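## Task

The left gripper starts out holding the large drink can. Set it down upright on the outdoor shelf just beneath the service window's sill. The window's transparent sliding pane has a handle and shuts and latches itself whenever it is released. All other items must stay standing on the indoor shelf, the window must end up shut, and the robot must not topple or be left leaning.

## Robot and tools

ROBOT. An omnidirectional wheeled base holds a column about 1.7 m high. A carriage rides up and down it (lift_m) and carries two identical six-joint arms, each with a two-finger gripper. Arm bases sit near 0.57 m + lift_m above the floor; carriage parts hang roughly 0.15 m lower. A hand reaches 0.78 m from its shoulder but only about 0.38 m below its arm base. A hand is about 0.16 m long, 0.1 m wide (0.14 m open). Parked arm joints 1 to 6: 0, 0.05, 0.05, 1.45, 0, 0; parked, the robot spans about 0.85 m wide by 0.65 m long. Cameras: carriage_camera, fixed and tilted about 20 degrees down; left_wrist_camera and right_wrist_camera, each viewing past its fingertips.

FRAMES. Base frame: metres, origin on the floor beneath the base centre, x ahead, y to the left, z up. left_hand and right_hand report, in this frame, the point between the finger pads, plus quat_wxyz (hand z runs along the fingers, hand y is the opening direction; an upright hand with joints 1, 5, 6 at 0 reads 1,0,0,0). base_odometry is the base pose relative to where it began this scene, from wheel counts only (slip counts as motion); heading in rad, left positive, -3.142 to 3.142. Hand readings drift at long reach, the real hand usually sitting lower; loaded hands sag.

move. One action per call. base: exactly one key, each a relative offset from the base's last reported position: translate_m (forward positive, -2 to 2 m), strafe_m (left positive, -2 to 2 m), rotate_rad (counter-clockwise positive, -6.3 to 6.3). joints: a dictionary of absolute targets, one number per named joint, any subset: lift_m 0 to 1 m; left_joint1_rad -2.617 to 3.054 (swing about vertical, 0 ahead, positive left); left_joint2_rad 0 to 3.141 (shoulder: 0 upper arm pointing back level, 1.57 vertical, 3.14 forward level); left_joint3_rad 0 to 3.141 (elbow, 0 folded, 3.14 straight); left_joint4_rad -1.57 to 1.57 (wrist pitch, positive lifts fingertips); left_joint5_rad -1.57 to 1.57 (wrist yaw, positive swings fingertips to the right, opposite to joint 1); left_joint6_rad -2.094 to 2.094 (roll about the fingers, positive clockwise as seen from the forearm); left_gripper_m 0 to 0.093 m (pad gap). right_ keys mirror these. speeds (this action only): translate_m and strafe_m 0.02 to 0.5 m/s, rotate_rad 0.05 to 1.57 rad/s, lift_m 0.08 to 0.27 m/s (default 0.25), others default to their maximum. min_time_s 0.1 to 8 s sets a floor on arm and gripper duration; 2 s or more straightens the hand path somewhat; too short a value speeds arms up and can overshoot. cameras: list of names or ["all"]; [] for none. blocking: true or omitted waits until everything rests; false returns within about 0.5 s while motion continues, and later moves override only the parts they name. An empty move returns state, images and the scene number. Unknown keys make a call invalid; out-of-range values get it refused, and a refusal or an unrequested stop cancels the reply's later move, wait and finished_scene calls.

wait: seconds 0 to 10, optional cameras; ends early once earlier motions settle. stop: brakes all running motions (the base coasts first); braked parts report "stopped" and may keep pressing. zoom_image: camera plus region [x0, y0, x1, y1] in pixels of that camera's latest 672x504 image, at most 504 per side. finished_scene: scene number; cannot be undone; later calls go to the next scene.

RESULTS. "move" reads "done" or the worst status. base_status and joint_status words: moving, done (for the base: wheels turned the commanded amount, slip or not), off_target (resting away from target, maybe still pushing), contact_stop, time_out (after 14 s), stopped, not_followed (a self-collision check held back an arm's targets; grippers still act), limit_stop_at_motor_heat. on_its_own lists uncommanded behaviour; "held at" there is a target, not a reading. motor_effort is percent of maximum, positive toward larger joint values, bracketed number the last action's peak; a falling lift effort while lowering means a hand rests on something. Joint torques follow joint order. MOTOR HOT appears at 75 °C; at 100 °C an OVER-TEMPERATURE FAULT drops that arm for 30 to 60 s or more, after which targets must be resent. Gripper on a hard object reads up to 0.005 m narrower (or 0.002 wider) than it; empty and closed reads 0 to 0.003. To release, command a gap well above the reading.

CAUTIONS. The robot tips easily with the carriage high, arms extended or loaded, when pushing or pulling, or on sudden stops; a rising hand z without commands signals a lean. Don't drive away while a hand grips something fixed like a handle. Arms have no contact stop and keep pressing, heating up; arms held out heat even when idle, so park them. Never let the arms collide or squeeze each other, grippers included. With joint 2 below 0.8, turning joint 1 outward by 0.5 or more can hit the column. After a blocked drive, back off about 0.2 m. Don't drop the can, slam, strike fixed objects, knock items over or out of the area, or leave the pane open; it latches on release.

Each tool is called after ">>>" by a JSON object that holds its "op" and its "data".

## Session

>>> {"op": "move", "data": {"cameras": ["all"]}}

Scene clock: 0.00 s.
Joint torques (N m): no reading
base_odometry: x=+0.000 y=+0.000 heading=+0.000
base_status: not commanded
joint_positions: lift_m=+0.430 left_joint1_rad=+0.017 left_joint2_rad=+0.604 left_joint3_rad=+0.190 left_joint4_rad=-0.391 left_joint5_rad=+0.010 left_joint6_rad=+0.027 left_gripper_m=+0.06443 right_joint1_rad=+0.000 right_joint2_rad=+0.053 right_joint3_rad=+0.031 right_joint4_rad=+1.417 right_joint5_rad=+0.021 right_joint6_rad=+0.024 right_gripper_m=+0.09396
joint_status: not commanded
motor_effort: lift_m=+26 drive_wheels=-1
left_hand: x=+0.4428 y=+0.3140 z=+1.0435 quat_wxyz=(+0.374, +0.007, +0.928, +0.004) (m; base frame)
right_hand: x=+0.2659 y=-0.3156 z=+1.4286 quat_wxyz=(+0.996, +0.012, +0.088, +0.011) (m; base frame)
pictures: carriage_camera, left_wrist_camera, right_wrist_camera

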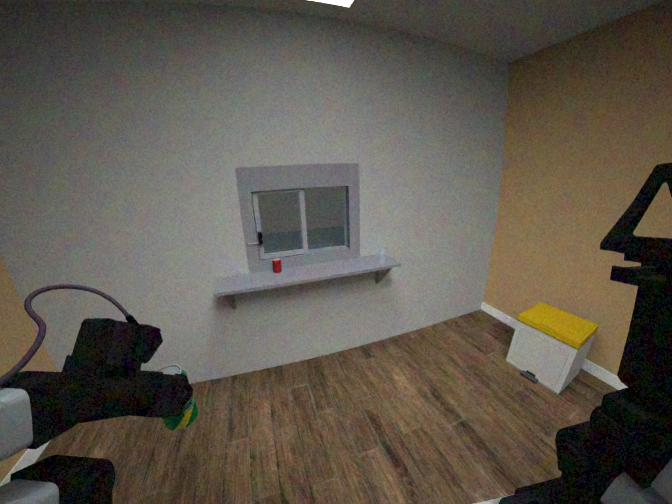

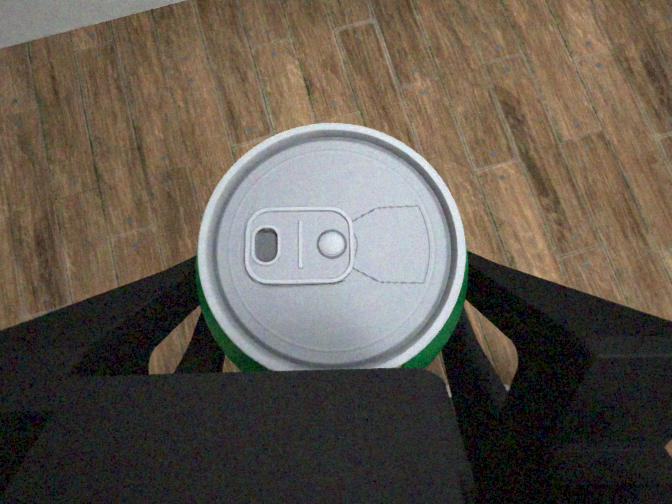

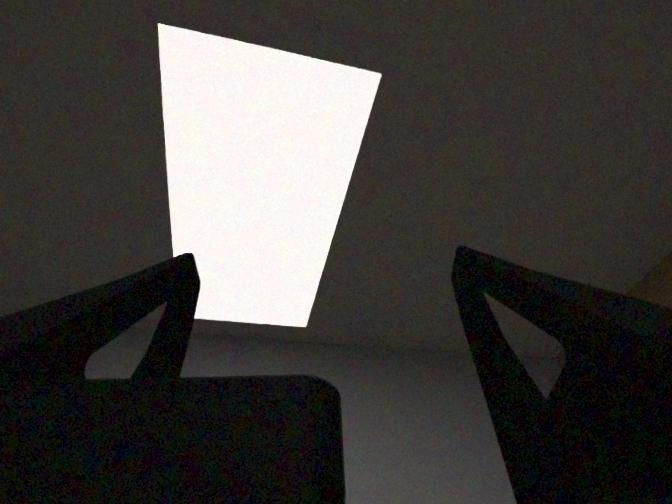

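>>> {"op": "zoom_image", "data": {"camera": "carriage_camera", "region": [205, 150, 415, 310]}}

Scaled by 2.400 from the camera's 672x504 image, which has a finer 960x720 frame.

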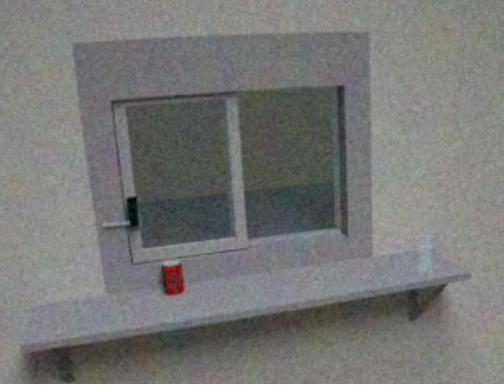

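>>> {"op": "zoom_image", "data": {"camera": "carriage_camera", "region": [0, 240, 260, 504]}}

Scaled by 1.909 from the camera's 672x504 image, which has a finer 960x720 frame.

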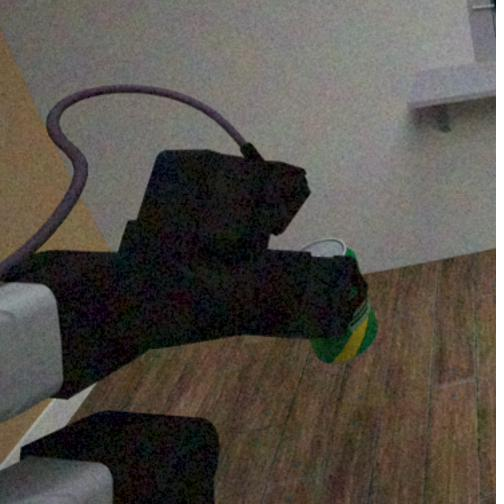

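>>> {"op": "zoom_image", "data": {"camera": "left_wrist_camera", "region": [180, 100, 484, 400]}}

>>> {"op": "move", "data": {"base": {"rotate_rad": 0.295}, "speeds": {"rotate_rad": 0.4}, "cameras": ["carriage_camera"]}}

>>> {"op": "zoom_image", "data": {"camera": "carriage_camera", "region": [250, 150, 460, 310]}}

Scaled by 1.658 from the camera's 672x504 image, which has a finer 960x720 frame.

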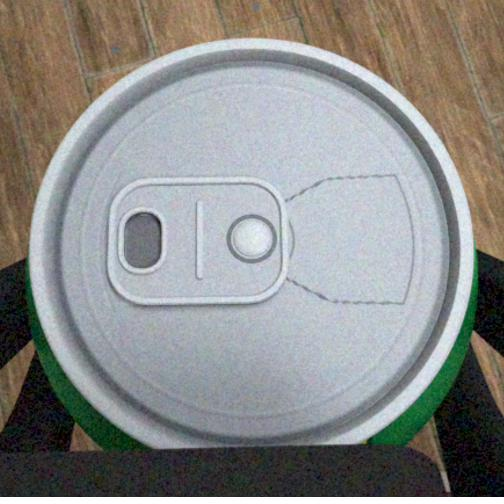

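Scene clock: 91.43 s.
Joint torques (N m): left_arm=[-0.16 -0.06 7.42 2.92 -0.07 0.09] | right_arm=[-0.18 3.33 5.14 -0.23 -0.06 0.01]
move: done
base_odometry: x=+0.000 y=+0.000 heading=+0.295
base_status: done
joint_positions: lift_m=+0.430 left_joint1_rad=+0.017 left_joint2_rad=+0.604 left_joint3_rad=+0.190 left_joint4_rad=-0.395 left_joint5_rad=+0.009 left_joint6_rad=+0.027 left_gripper_m=+0.06443 right_joint1_rad=+0.000 right_joint2_rad=+0.053 right_joint3_rad=+0.031 right_joint4_rad=+1.417 right_joint5_rad=+0.021 right_joint6_rad=+0.024 right_gripper_m=+0.09396
joint_status: not commanded
motor_effort: lift_m=+26(27) drive_wheels=+1(7)
left_hand: x=+0.4420 y=+0.3140 z=+1.0427 quat_wxyz=(+0.372, +0.007, +0.928, +0.004) (m; base frame)
right_hand: x=+0.2660 y=-0.3156 z=+1.4286 quat_wxyz=(+0.996, +0.012, +0.088, +0.011) (m; base frame)
pictures: carriage_camera

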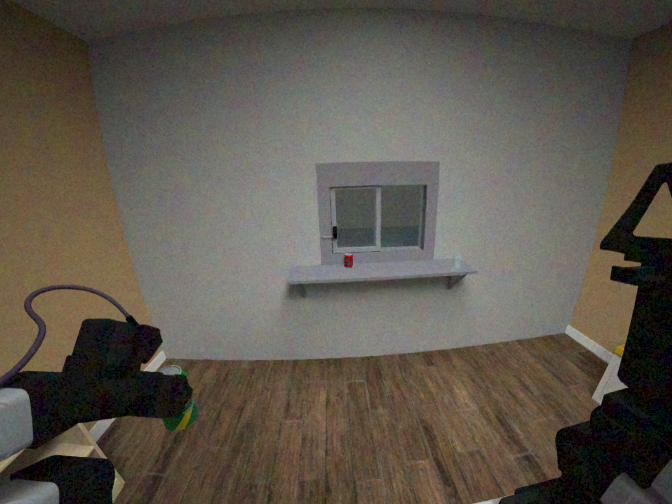

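Scaled by 2.400 from the camera's 672x504 image, which has a finer 960x720 frame.

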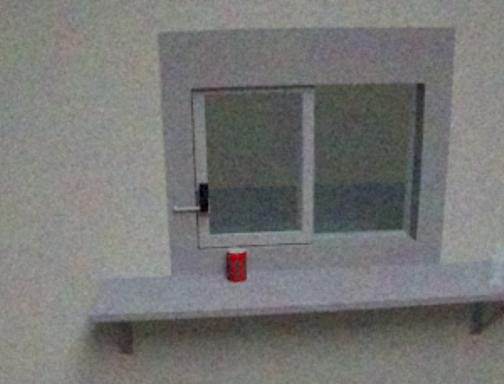

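>>> {"op": "move", "data": {"base": {"rotate_rad": 0.026}, "joints": {"left_joint1_rad": 0.005, "left_joint2_rad": 0.78, "left_joint3_rad": 1.065, "left_joint4_rad": -1.05, "left_joint5_rad": 0.01, "left_joint6_rad": 0.02}, "min_time_s": 2.5, "cameras": []}}

>>> {"op": "move", "data": {"base": {"translate_m": 0.72}, "joints": {"lift_m": 0.313, "right_joint1_rad": 1.12, "right_joint2_rad": 1.53, "right_joint3_rad": 0.60, "right_joint4_rad": 0.947, "right_joint5_rad": 0.943, "right_joint6_rad": 0.0, "right_gripper_m": 0.06}, "min_time_s": 3.0, "speeds": {"translate_m": 0.35}, "cameras": ["all"]}}

>>> {"op": "zoom_image", "data": {"camera": "carriage_camera", "region": [200, 120, 540, 420]}}

Scene clock: 140.63 s.
Joint torques (N m): left_arm=[-0.9 -0.01 9.43 2.72 -0.06 0] | right_arm=[-0.18 3.32 5.15 -0.23 -0.06 0.01]
move: off_target
base_odometry: x=+0.000 y=+0.000 heading=+0.321
base_status: done
joint_positions: lift_m=+0.430 left_joint1_rad=+0.012 left_joint2_rad=+0.781 left_joint3_rad=+1.021 left_joint4_rad=-1.111 left_joint5_rad=+0.010 left_joint6_rad=+0.027 left_gripper_m=+0.06443 right_joint1_rad=+0.000 right_joint2_rad=+0.053 right_joint3_rad=+0.031 right_joint4_rad=+1.416 right_joint5_rad=+0.021 right_joint6_rad=+0.024 right_gripper_m=+0.09396
joint_status: left_joint4_rad off_target (ended at -1.110, target -1.050); the others done
motor_effort: lift_m=+25(28) drive_wheels=+1(7)
left_hand: x=+0.4358 y=+0.3129 z=+1.2286 quat_wxyz=(+0.343, +0.009, +0.939, +0.002) (m; base frame)
right_hand: x=+0.2661 y=-0.3156 z=+1.4286 quat_wxyz=(+0.996, +0.012, +0.088, +0.011) (m; base frame)
pictures: none
No camera images: "cameras" was empty.

Scene clock: 144.40 s.
Joint torques (N m): left_arm=[-0.9 -0.25 8.29 2.82 -0.1 -0.01] | right_arm=[0.64 -3.44 7.77 1.77 0.06 -0.09]
move: done
base_odometry: x=+0.683 y=+0.227 heading=+0.321
base_status: done
joint_positions: lift_m=+0.313 left_joint1_rad=+0.012 left_joint2_rad=+0.783 left_joint3_rad=+1.034 left_joint4_rad=-1.122 left_joint5_rad=+0.010 left_joint6_rad=+0.027 left_gripper_m=+0.06443 right_joint1_rad=+1.111 right_joint2_rad=+1.520 right_joint3_rad=+0.571 right_joint4_rad=+0.949 right_joint5_rad=+0.935 right_joint6_rad=+0.009 right_gripper_m=+0.06007
joint_status: all done
motor_effort: lift_m=+25(30) drive_wheels=-5(13)
left_hand: x=+0.4348 y=+0.3129 z=+1.1146 quat_wxyz=(+0.343, +0.009, +0.939, +0.002) (m; base frame)
right_hand: x=+0.5120 y=-0.0377 z=+1.0989 quat_wxyz=(+0.704, -0.058, +0.704, +0.066) (m; base frame)
pictures: carriage_camera, left_wrist_camera, right_wrist_camera

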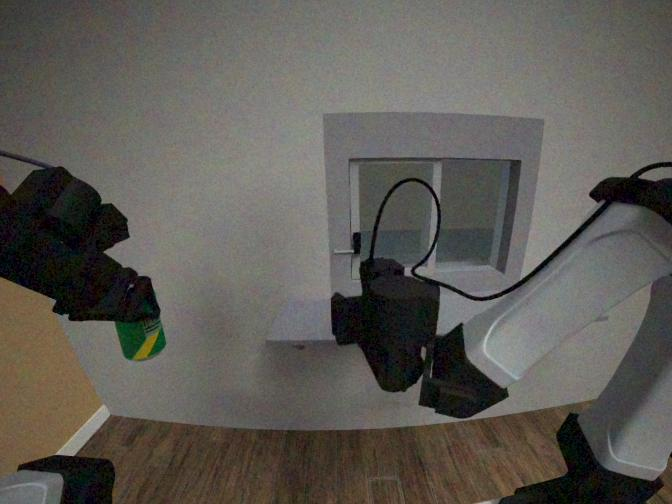

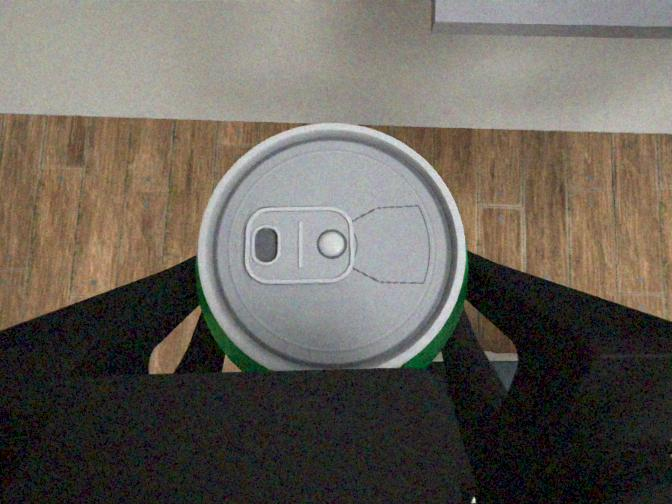

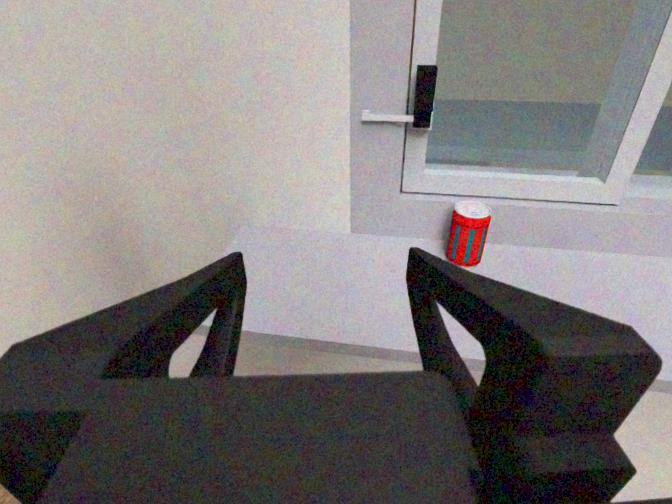

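Scaled by 1.482 from the camera's 672x504 image, which has a finer 960x720 frame.

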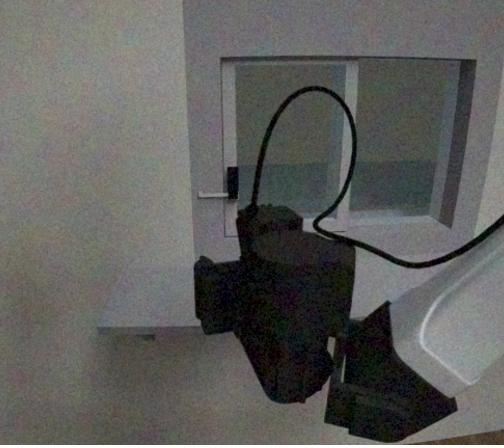

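>>> {"op": "move", "data": {"base": {"rotate_rad": -0.026}, "joints": {"right_joint1_rad": 0.937, "right_joint2_rad": 1.683, "right_joint3_rad": 0.758, "right_joint4_rad": 0.94, "right_joint5_rad": 0.756, "right_joint6_rad": 0.0, "right_gripper_m": 0.07, "left_joint4_rad": -1.0}, "min_time_s": 1.5, "cameras": []}}

>>> {"op": "move", "data": {"base": {"translate_m": 0.23}, "speeds": {"translate_m": 0.2}, "cameras": ["all"]}}

>>> {"op": "zoom_image", "data": {"camera": "right_wrist_camera", "region": [230, 60, 570, 320]}}

Scene clock: 205.87 s.
Joint torques (N m): left_arm=[-0.84 -0.35 8.29 2.98 -0.07 -0.02] | right_arm=[-0.91 -4.52 7.91 1.89 -0.1 -0.08]
move: off_target
base_odometry: x=+0.683 y=+0.228 heading=+0.296
base_status: done
joint_positions: lift_m=+0.313 left_joint1_rad=+0.011 left_joint2_rad=+0.783 left_joint3_rad=+1.034 left_joint4_rad=-1.081 left_joint5_rad=+0.009 left_joint6_rad=+0.027 left_gripper_m=+0.06443 right_joint1_rad=+0.945 right_joint2_rad=+1.670 right_joint3_rad=+0.729 right_joint4_rad=+0.943 right_joint5_rad=+0.765 right_joint6_rad=+0.009 right_gripper_m=+0.06993
joint_status: left_joint4_rad off_target (ended at -1.081, target -1.000); the others done
motor_effort: lift_m=+26(28) drive_wheels=-4(6)
left_hand: x=+0.4424 y=+0.3128 z=+1.1213 quat_wxyz=(+0.362, +0.009, +0.932, +0.003) (m; base frame)
right_hand: x=+0.5741 y=-0.0270 z=+1.0994 quat_wxyz=(+0.704, -0.060, +0.704, +0.067) (m; base frame)
pictures: none
No camera images: "cameras" was empty.

Scene clock: 208.10 s.
Joint torques (N m): left_arm=[-0.72 -0.25 8.34 2.93 -0.06 -0.03] | right_arm=[-0.72 -4.46 7.91 1.92 -0.09 -0.08]
move: done
base_odometry: x=+0.903 y=+0.294 heading=+0.295
base_status: done
joint_positions: lift_m=+0.313 left_joint1_rad=+0.011 left_joint2_rad=+0.783 left_joint3_rad=+1.034 left_joint4_rad=-1.076 left_joint5_rad=+0.009 left_joint6_rad=+0.027 left_gripper_m=+0.06443 right_joint1_rad=+0.943 right_joint2_rad=+1.670 right_joint3_rad=+0.729 right_joint4_rad=+0.940 right_joint5_rad=+0.763 right_joint6_rad=+0.009 right_gripper_m=+0.06993
joint_status: not commanded
motor_effort: lift_m=+27(28) drive_wheels=-5(11)
left_hand: x=+0.4433 y=+0.3128 z=+1.1221 quat_wxyz=(+0.364, +0.009, +0.931, +0.003) (m; base frame)
right_hand: x=+0.5747 y=-0.0274 z=+1.0989 quat_wxyz=(+0.704, -0.061, +0.705, +0.066) (m; base frame)
pictures: carriage_camera, left_wrist_camera, right_wrist_camera

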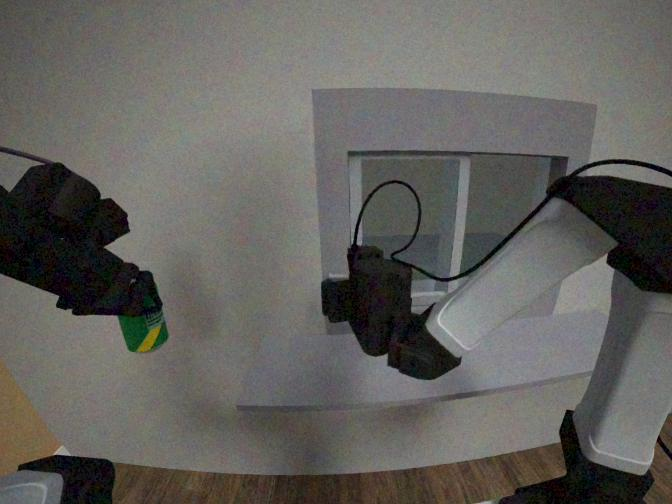

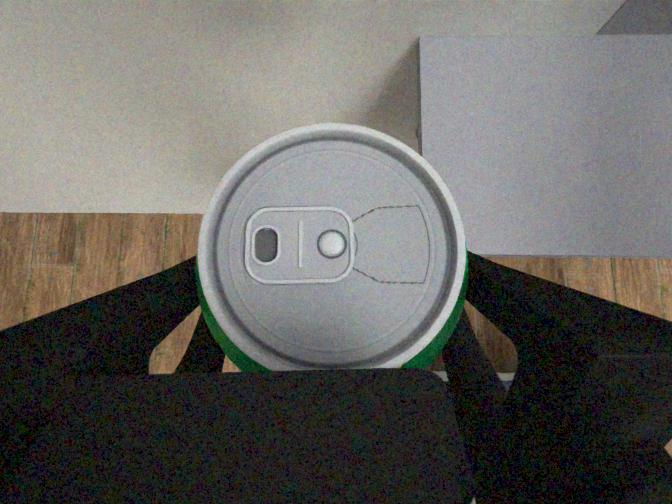

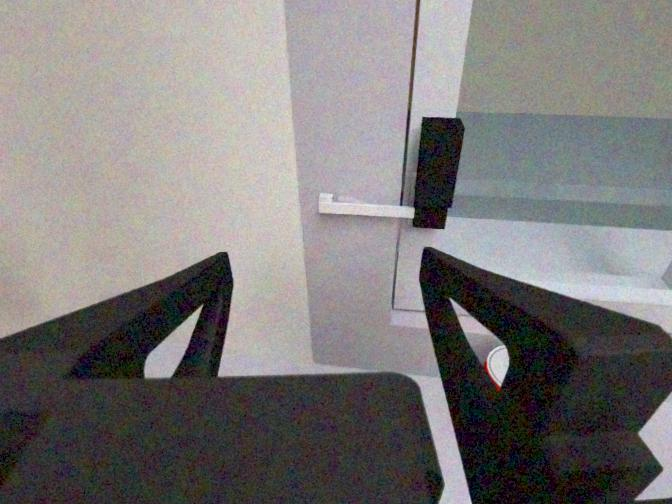

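Scaled by 1.482 from the camera's 672x504 image, which has a finer 960x720 frame.

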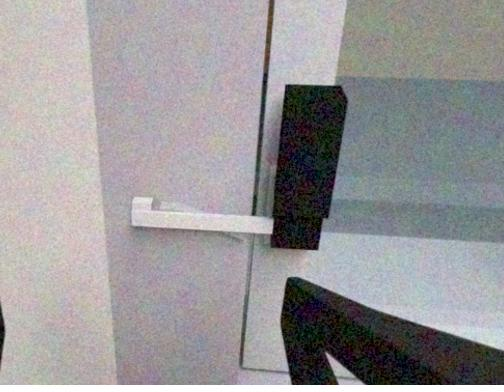

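>>> {"op": "zoom_image", "data": {"camera": "carriage_camera", "region": [220, 300, 420, 430]}}

>>> {"op": "zoom_image", "data": {"camera": "carriage_camera", "region": [440, 300, 640, 430]}}

>>> {"op": "zoom_image", "data": {"camera": "left_wrist_camera", "region": [372, 0, 672, 290]}}

Scaled by 2.520 from the camera's 672x504 image, which has a finer 960x720 frame.

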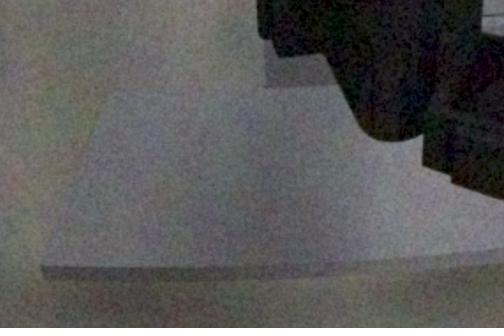

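Scaled by 2.520 from the camera's 672x504 image, which has a finer 960x720 frame.

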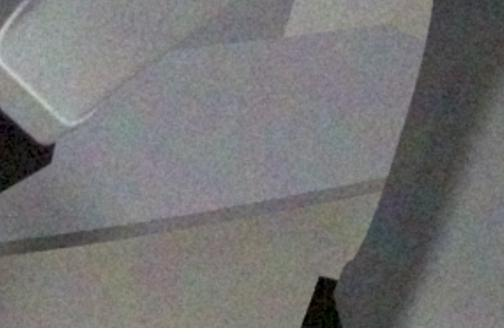

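Scaled by 1.680 from the camera's 672x504 image, which has a finer 960x720 frame.

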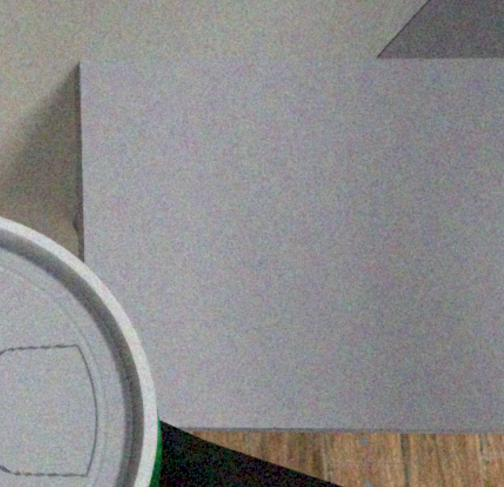

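>>> {"op": "zoom_image", "data": {"camera": "carriage_camera", "region": [290, 70, 450, 170]}}

>>> {"op": "zoom_image", "data": {"camera": "carriage_camera", "region": [460, 70, 620, 170]}}

>>> {"op": "zoom_image", "data": {"camera": "carriage_camera", "region": [60, 440, 260, 504]}}

>>> {"op": "zoom_image", "data": {"camera": "carriage_camera", "region": [420, 420, 640, 504]}}

Scaled by 3.150 from the camera's 672x504 image, which has a finer 960x720 frame.

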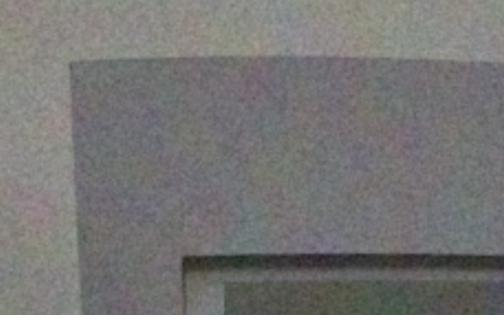

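Scaled by 3.150 from the camera's 672x504 image, which has a finer 960x720 frame.

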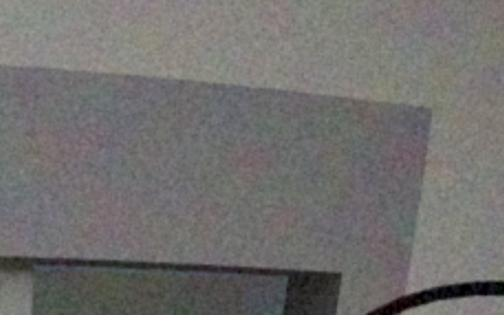

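Scaled by 2.520 from the camera's 672x504 image, which has a finer 960x720 frame.

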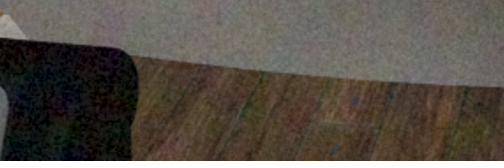

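Scaled by 2.291 from the camera's 672x504 image, which has a finer 960x720 frame.

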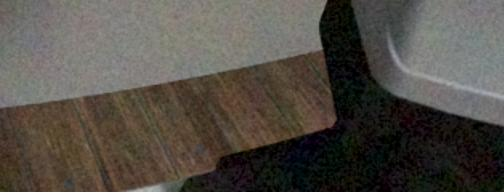

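>>> {"op": "zoom_image", "data": {"camera": "carriage_camera", "region": [60, 240, 220, 380]}}

>>> {"op": "move", "data": {"base": {"rotate_rad": 0.0095}, "cameras": []}}

>>> {"op": "move", "data": {"base": {"strafe_m": -0.052}, "speeds": {"strafe_m": 0.1}, "cameras": ["right_wrist_camera", "carriage_camera"]}}

>>> {"op": "zoom_image", "data": {"camera": "right_wrist_camera", "region": [230, 60, 570, 320]}}

Scaled by 3.150 from the camera's 672x504 image, which has a finer 960x720 frame.

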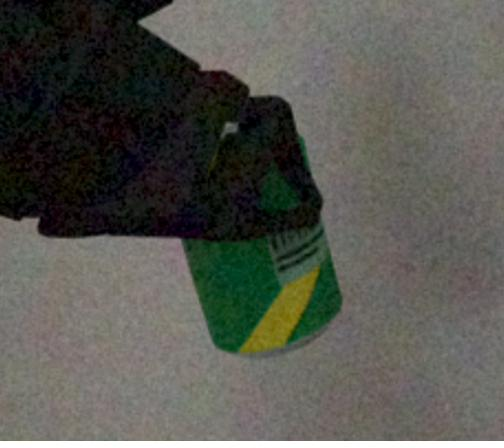

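Scene clock: 318.97 s.
Joint torques (N m): left_arm=[-0.72 -0.27 8.2 2.94 -0.09 -0.03] | right_arm=[-0.72 -4.68 7.92 1.88 -0.07 -0.08]
move: done
base_odometry: x=+0.903 y=+0.294 heading=+0.304
base_status: done
joint_positions: lift_m=+0.313 left_joint1_rad=+0.011 left_joint2_rad=+0.783 left_joint3_rad=+1.034 left_joint4_rad=-1.075 left_joint5_rad=+0.009 left_joint6_rad=+0.027 left_gripper_m=+0.06443 right_joint1_rad=+0.943 right_joint2_rad=+1.670 right_joint3_rad=+0.729 right_joint4_rad=+0.940 right_joint5_rad=+0.762 right_joint6_rad=+0.009 right_gripper_m=+0.06993
joint_status: not commanded
motor_effort: lift_m=+24(27) drive_wheels=-4(7)
left_hand: x=+0.4435 y=+0.3127 z=+1.1221 quat_wxyz=(+0.364, +0.009, +0.931, +0.003) (m; base frame)
right_hand: x=+0.5747 y=-0.0272 z=+1.0988 quat_wxyz=(+0.704, -0.061, +0.705, +0.067) (m; base frame)
pictures: none
No camera images: "cameras" was empty.

Scene clock: 320.17 s.
Joint torques (N m): left_arm=[-0.73 -0.21 8.34 2.91 -0.05 -0.02] | right_arm=[-0.72 -4.48 7.92 1.93 -0.07 -0.08]
move: done
base_odometry: x=+0.919 y=+0.245 heading=+0.304
base_status: done
joint_positions: lift_m=+0.313 left_joint1_rad=+0.011 left_joint2_rad=+0.783 left_joint3_rad=+1.034 left_joint4_rad=-1.075 left_joint5_rad=+0.009 left_joint6_rad=+0.027 left_gripper_m=+0.06443 right_joint1_rad=+0.943 right_joint2_rad=+1.670 right_joint3_rad=+0.729 right_joint4_rad=+0.940 right_joint5_rad=+0.761 right_joint6_rad=+0.009 right_gripper_m=+0.06993
joint_status: not commanded
motor_effort: lift_m=+27(29) drive_wheels=-2(6)
left_hand: x=+0.4435 y=+0.3127 z=+1.1221 quat_wxyz=(+0.364, +0.009, +0.931, +0.003) (m; base frame)
right_hand: x=+0.5747 y=-0.0271 z=+1.0988 quat_wxyz=(+0.704, -0.062, +0.705, +0.067) (m; base frame)
pictures: carriage_camera, right_wrist_camera

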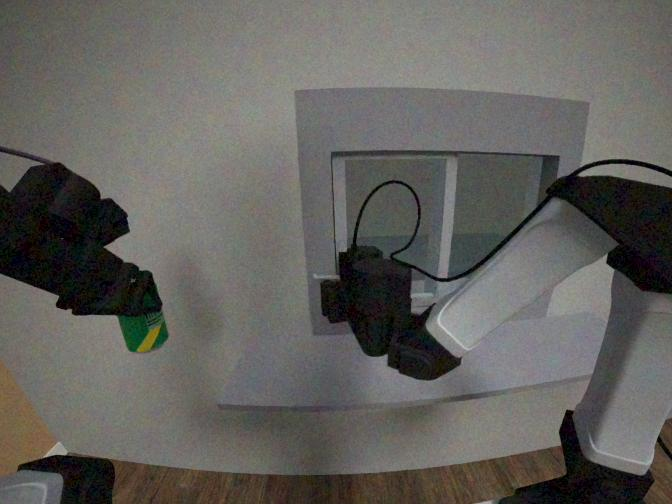

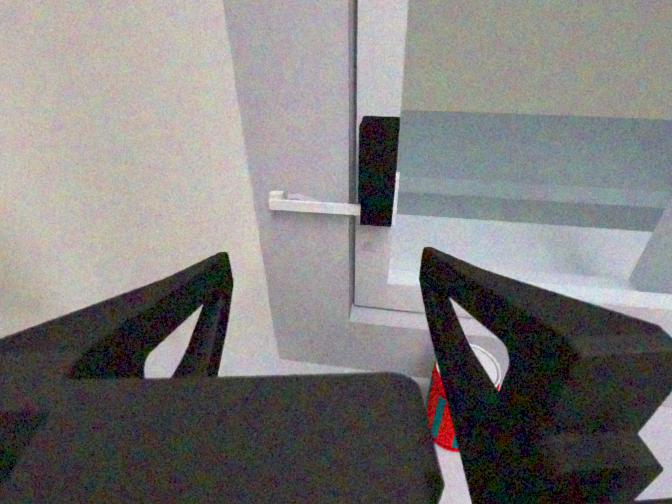

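Scaled by 1.482 from the camera's 672x504 image, which has a finer 960x720 frame.

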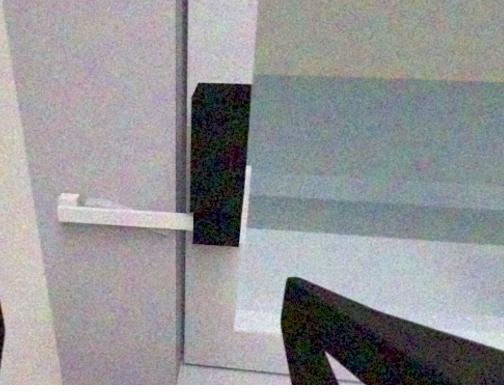

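>>> {"op": "move", "data": {"base": {"strafe_m": -0.009}, "speeds": {"strafe_m": 0.05}, "cameras": []}}

>>> {"op": "move", "data": {"base": {"translate_m": 0.1}, "speeds": {"translate_m": 0.12}, "cameras": ["right_wrist_camera", "carriage_camera"]}}

>>> {"op": "zoom_image", "data": {"camera": "right_wrist_camera", "region": [200, 120, 500, 420]}}

Scene clock: 350.67 s.
Joint torques (N m): left_arm=[-0.79 -0.29 8.31 2.94 -0.09 -0.01] | right_arm=[-0.73 -4.51 7.97 1.93 -0.07 -0.09]
move: done
base_odometry: x=+0.922 y=+0.236 heading=+0.304
base_status: done
joint_positions: lift_m=+0.313 left_joint1_rad=+0.011 left_joint2_rad=+0.783 left_joint3_rad=+1.034 left_joint4_rad=-1.075 left_joint5_rad=+0.010 left_joint6_rad=+0.027 left_gripper_m=+0.06443 right_joint1_rad=+0.943 right_joint2_rad=+1.670 right_joint3_rad=+0.729 right_joint4_rad=+0.939 right_joint5_rad=+0.761 right_joint6_rad=+0.009 right_gripper_m=+0.06993
joint_status: not commanded
motor_effort: lift_m=+26(30) drive_wheels=-2(8)
left_hand: x=+0.4436 y=+0.3126 z=+1.1222 quat_wxyz=(+0.365, +0.009, +0.931, +0.002) (m; base frame)
right_hand: x=+0.5747 y=-0.0271 z=+1.0987 quat_wxyz=(+0.703, -0.062, +0.705, +0.067) (m; base frame)
pictures: none
No camera images: "cameras" was empty.

Scene clock: 352.27 s.
Joint torques (N m): left_arm=[-0.75 -0.27 8.23 2.9 -0.07 -0.04] | right_arm=[-0.7 -4.53 7.91 1.94 -0.07 -0.08]
move: done
base_odometry: x=+1.017 y=+0.266 heading=+0.304
base_status: done
joint_positions: lift_m=+0.313 left_joint1_rad=+0.011 left_joint2_rad=+0.783 left_joint3_rad=+1.034 left_joint4_rad=-1.075 left_joint5_rad=+0.010 left_joint6_rad=+0.027 left_gripper_m=+0.06443 right_joint1_rad=+0.943 right_joint2_rad=+1.670 right_joint3_rad=+0.729 right_joint4_rad=+0.939 right_joint5_rad=+0.760 right_joint6_rad=+0.009 right_gripper_m=+0.06993
joint_status: not commanded
motor_effort: lift_m=+26(29) drive_wheels=-3(7)
left_hand: x=+0.4436 y=+0.3126 z=+1.1222 quat_wxyz=(+0.365, +0.009, +0.931, +0.002) (m; base frame)
right_hand: x=+0.5747 y=-0.0271 z=+1.0986 quat_wxyz=(+0.703, -0.062, +0.705, +0.067) (m; base frame)
pictures: carriage_camera, right_wrist_camera

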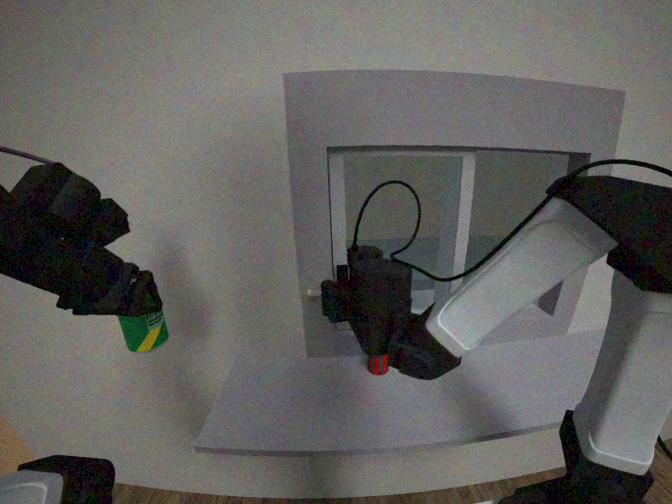

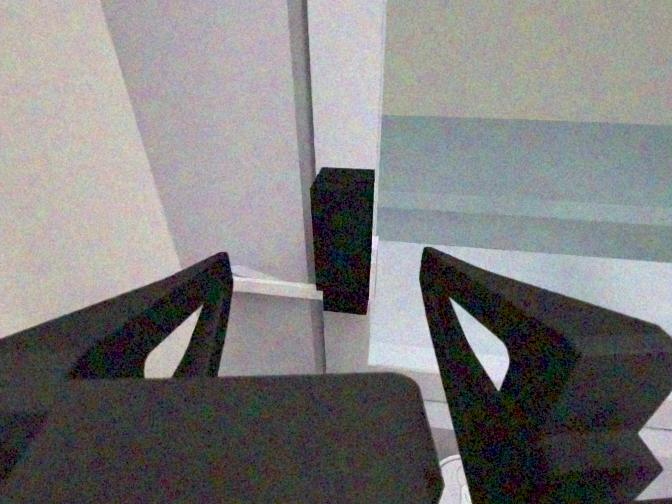

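Scaled by 1.680 from the camera's 672x504 image, which has a finer 960x720 frame.

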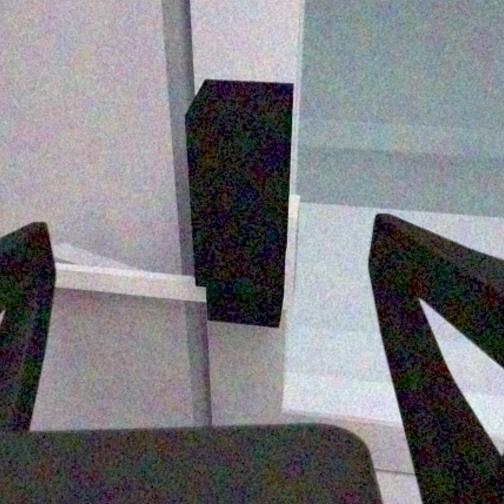

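>>> {"op": "move", "data": {"base": {"translate_m": 0.043}, "speeds": {"translate_m": 0.06}, "cameras": []}}

>>> {"op": "move", "data": {"joints": {"right_gripper_m": 0.046}, "cameras": ["right_wrist_camera"]}}

>>> {"op": "zoom_image", "data": {"camera": "right_wrist_camera", "region": [200, 120, 500, 420]}}

Scene clock: 359.63 s.
Joint torques (N m): left_arm=[-0.76 -0.29 8.36 2.94 -0.05 -0.01] | right_arm=[-0.68 -4.44 7.91 1.95 -0.07 -0.08]
move: done
base_odometry: x=+1.059 y=+0.279 heading=+0.304
base_status: done
joint_positions: lift_m=+0.313 left_joint1_rad=+0.011 left_joint2_rad=+0.783 left_joint3_rad=+1.034 left_joint4_rad=-1.074 left_joint5_rad=+0.010 left_joint6_rad=+0.027 left_gripper_m=+0.06443 right_joint1_rad=+0.942 right_joint2_rad=+1.670 right_joint3_rad=+0.729 right_joint4_rad=+0.938 right_joint5_rad=+0.760 right_joint6_rad=+0.009 right_gripper_m=+0.06993
joint_status: not commanded
motor_effort: lift_m=+26(29) drive_wheels=-3(8)
left_hand: x=+0.4436 y=+0.3126 z=+1.1223 quat_wxyz=(+0.365, +0.009, +0.931, +0.002) (m; base frame)
right_hand: x=+0.5749 y=-0.0273 z=+1.0985 quat_wxyz=(+0.703, -0.062, +0.705, +0.067) (m; base frame)
pictures: none
No camera images: "cameras" was empty.

Scene clock: 360.13 s.
Joint torques (N m): left_arm=[-0.65 -0.23 8.38 2.92 -0.07 -0.02] | right_arm=[-0.65 -4.57 7.95 1.97 -0.07 -0.08]
move: done
base_odometry: x=+1.059 y=+0.279 heading=+0.304
base_status: not commanded
joint_positions: lift_m=+0.313 left_joint1_rad=+0.011 left_joint2_rad=+0.783 left_joint3_rad=+1.034 left_joint4_rad=-1.074 left_joint5_rad=+0.010 left_joint6_rad=+0.027 left_gripper_m=+0.06443 right_joint1_rad=+0.942 right_joint2_rad=+1.670 right_joint3_rad=+0.729 right_joint4_rad=+0.938 right_joint5_rad=+0.760 right_joint6_rad=+0.008 right_gripper_m=+0.04607
joint_status: all done
motor_effort: lift_m=+26(28) drive_wheels=-3(3)
left_hand: x=+0.4436 y=+0.3126 z=+1.1223 quat_wxyz=(+0.365, +0.009, +0.931, +0.002) (m; base frame)
right_hand: x=+0.5749 y=-0.0273 z=+1.0985 quat_wxyz=(+0.703, -0.062, +0.705, +0.066) (m; base frame)
pictures: right_wrist_camera

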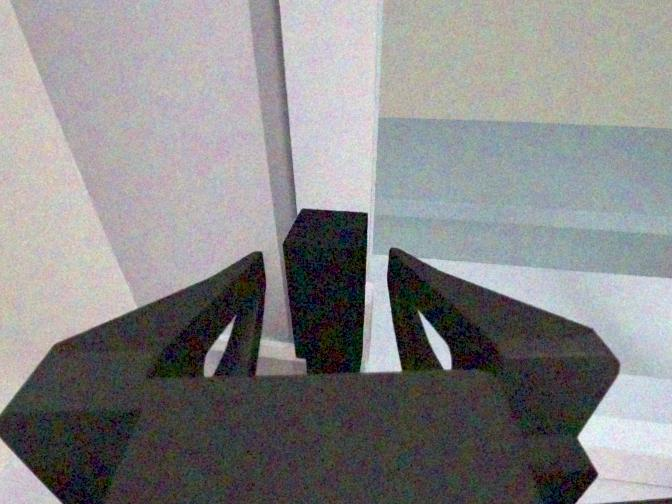

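Scaled by 1.680 from the camera's 672x504 image, which has a finer 960x720 frame.

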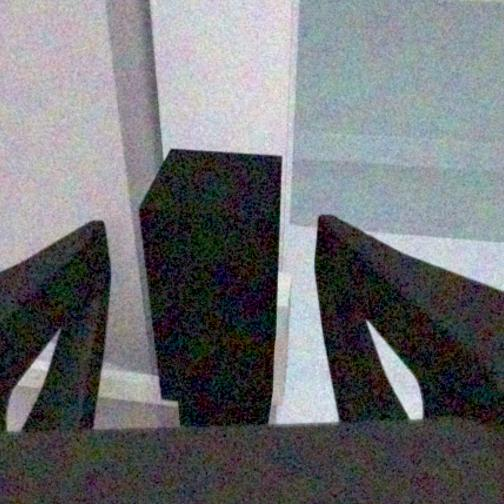

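>>> {"op": "move", "data": {"base": {"translate_m": 0.011}, "speeds": {"translate_m": 0.05}, "cameras": ["right_wrist_camera"]}}

>>> {"op": "zoom_image", "data": {"camera": "right_wrist_camera", "region": [200, 120, 500, 420]}}

Scene clock: 368.30 s.
Joint torques (N m): left_arm=[-0.73 -0.34 8.32 2.93 -0.06 -0.05] | right_arm=[-0.57 -4.52 7.92 1.95 -0.06 -0.08]
move: done
base_odometry: x=+1.069 y=+0.282 heading=+0.303
base_status: done
joint_positions: lift_m=+0.313 left_joint1_rad=+0.011 left_joint2_rad=+0.783 left_joint3_rad=+1.034 left_joint4_rad=-1.074 left_joint5_rad=+0.010 left_joint6_rad=+0.027 left_gripper_m=+0.06443 right_joint1_rad=+0.942 right_joint2_rad=+1.670 right_joint3_rad=+0.729 right_joint4_rad=+0.938 right_joint5_rad=+0.760 right_joint6_rad=+0.008 right_gripper_m=+0.04607
joint_status: not commanded
motor_effort: lift_m=+27(28) drive_wheels=-3(7)
left_hand: x=+0.4438 y=+0.3126 z=+1.1224 quat_wxyz=(+0.365, +0.009, +0.931, +0.002) (m; base frame)
right_hand: x=+0.5751 y=-0.0275 z=+1.0984 quat_wxyz=(+0.703, -0.062, +0.705, +0.066) (m; base frame)
pictures: right_wrist_camera

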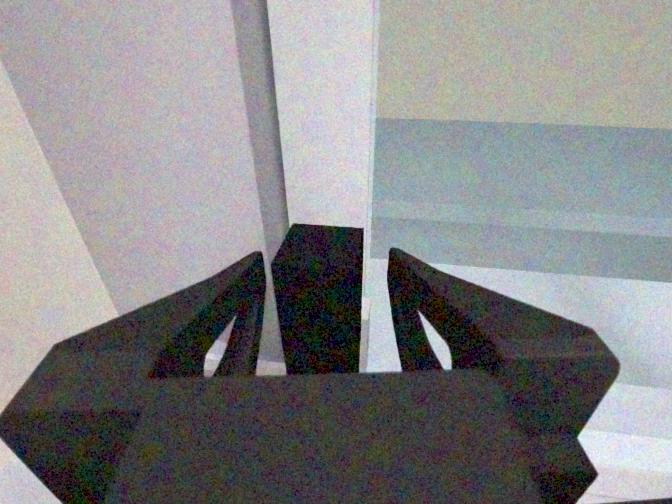

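Scaled by 1.680 from the camera's 672x504 image, which has a finer 960x720 frame.

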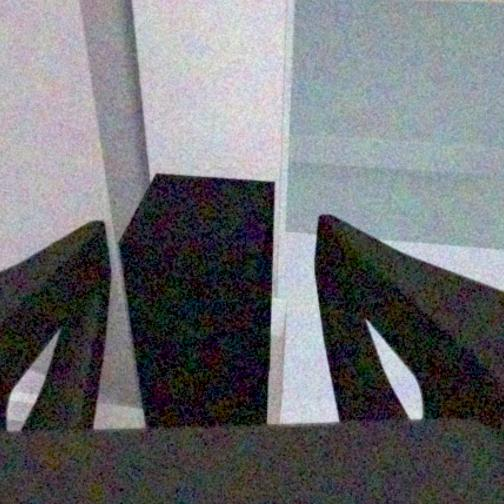

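>>> {"op": "move", "data": {"base": {"translate_m": 0.006}, "speeds": {"translate_m": 0.04}, "cameras": []}}

>>> {"op": "move", "data": {"base": {"strafe_m": -0.03}, "speeds": {"strafe_m": 0.05}, "cameras": ["right_wrist_camera", "carriage_camera"]}}

>>> {"op": "zoom_image", "data": {"camera": "right_wrist_camera", "region": [200, 120, 500, 420]}}

Scene clock: 373.97 s.
Joint torques (N m): left_arm=[-0.72 -0.59 8.21 2.93 -0.07 -0.04] | right_arm=[-0.51 -4.55 7.91 1.96 -0.06 -0.08]
move: done
base_odometry: x=+1.075 y=+0.284 heading=+0.303
base_status: done
joint_positions: lift_m=+0.313 left_joint1_rad=+0.011 left_joint2_rad=+0.785 left_joint3_rad=+1.034 left_joint4_rad=-1.073 left_joint5_rad=+0.010 left_joint6_rad=+0.027 left_gripper_m=+0.06443 right_joint1_rad=+0.941 right_joint2_rad=+1.670 right_joint3_rad=+0.729 right_joint4_rad=+0.938 right_joint5_rad=+0.761 right_joint6_rad=+0.008 right_gripper_m=+0.04607
joint_status: not commanded
motor_effort: lift_m=+26(28) drive_wheels=-2(8)
left_hand: x=+0.4443 y=+0.3126 z=+1.1221 quat_wxyz=(+0.365, +0.009, +0.931, +0.002) (m; base frame)
right_hand: x=+0.5753 y=-0.0279 z=+1.0983 quat_wxyz=(+0.703, -0.062, +0.705, +0.066) (m; base frame)
pictures: none
No camera images: "cameras" was empty.

Scene clock: 375.07 s.
Joint torques (N m): left_arm=[-0.66 -0.59 8.28 2.91 -0.07 -0.02] | right_arm=[-0.5 -4.46 7.58 1.96 0.17 -0.08]
move: done
base_odometry: x=+1.084 y=+0.255 heading=+0.303
base_status: done
joint_positions: lift_m=+0.313 left_joint1_rad=+0.011 left_joint2_rad=+0.785 left_joint3_rad=+1.034 left_joint4_rad=-1.073 left_joint5_rad=+0.010 left_joint6_rad=+0.027 left_gripper_m=+0.06444 right_joint1_rad=+0.941 right_joint2_rad=+1.670 right_joint3_rad=+0.733 right_joint4_rad=+0.938 right_joint5_rad=+0.739 right_joint6_rad=+0.008 right_gripper_m=+0.04607
joint_status: not commanded
motor_effort: lift_m=+26(28) drive_wheels=-3(5)
left_hand: x=+0.4443 y=+0.3126 z=+1.1221 quat_wxyz=(+0.365, +0.009, +0.931, +0.002) (m; base frame)
right_hand: x=+0.5750 y=-0.0236 z=+1.1002 quat_wxyz=(+0.703, -0.068, +0.704, +0.074) (m; base frame)
pictures: carriage_camera, right_wrist_camera

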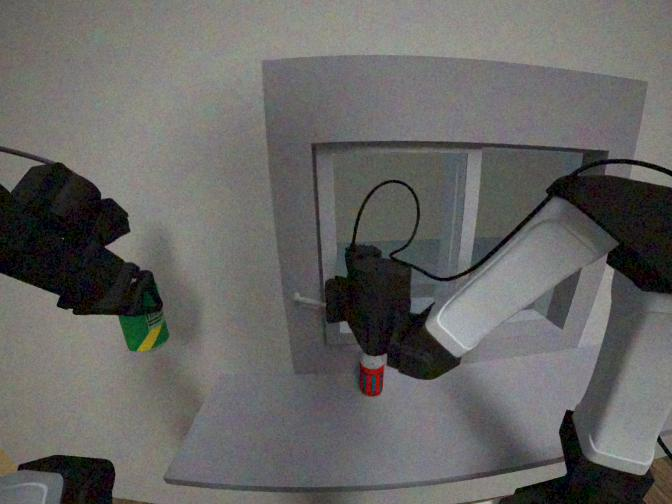

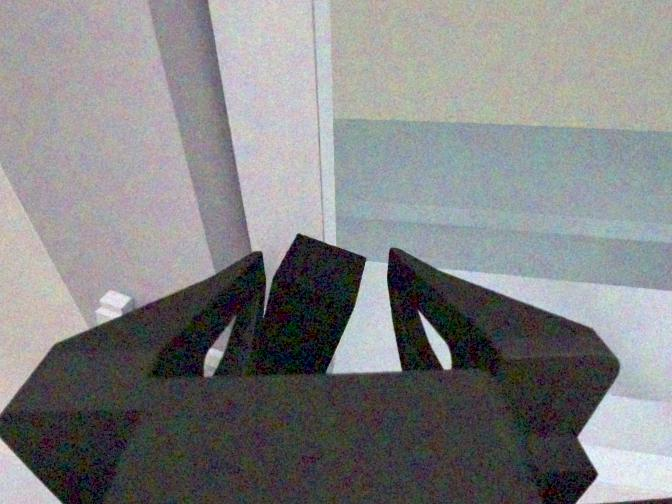

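Scaled by 1.680 from the camera's 672x504 image, which has a finer 960x720 frame.

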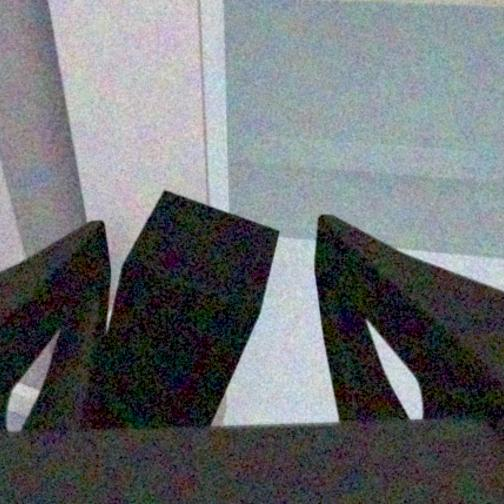

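>>> {"op": "move", "data": {"base": {"strafe_m": -0.13}, "speeds": {"strafe_m": 0.08}, "cameras": ["right_wrist_camera"]}}

Scene clock: 380.83 s.
Joint torques (N m): left_arm=[-0.72 -0.43 8.28 2.88 -0.08 -0.06] | right_arm=[-0.44 -4.63 7.75 1.93 0.22 -0.08]
move: done
base_odometry: x=+1.123 y=+0.131 heading=+0.303
base_status: done
joint_positions: lift_m=+0.313 left_joint1_rad=+0.011 left_joint2_rad=+0.785 left_joint3_rad=+1.034 left_joint4_rad=-1.073 left_joint5_rad=+0.010 left_joint6_rad=+0.027 left_gripper_m=+0.06444 right_joint1_rad=+0.941 right_joint2_rad=+1.670 right_joint3_rad=+0.733 right_joint4_rad=+0.941 right_joint5_rad=+0.739 right_joint6_rad=+0.008 right_gripper_m=+0.04607
joint_status: not commanded
motor_effort: lift_m=+27(29) drive_wheels=-2(7)
left_hand: x=+0.4443 y=+0.3126 z=+1.1221 quat_wxyz=(+0.365, +0.009, +0.931, +0.002) (m; base frame)
right_hand: x=+0.5750 y=-0.0235 z=+1.1008 quat_wxyz=(+0.704, -0.067, +0.703, +0.075) (m; base frame)
pictures: right_wrist_camera

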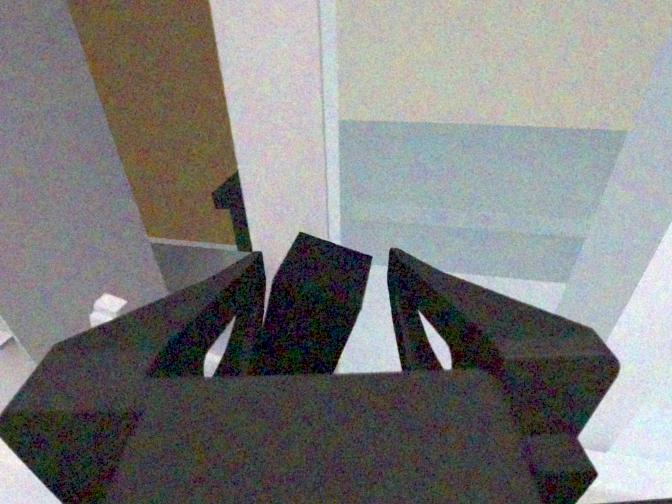

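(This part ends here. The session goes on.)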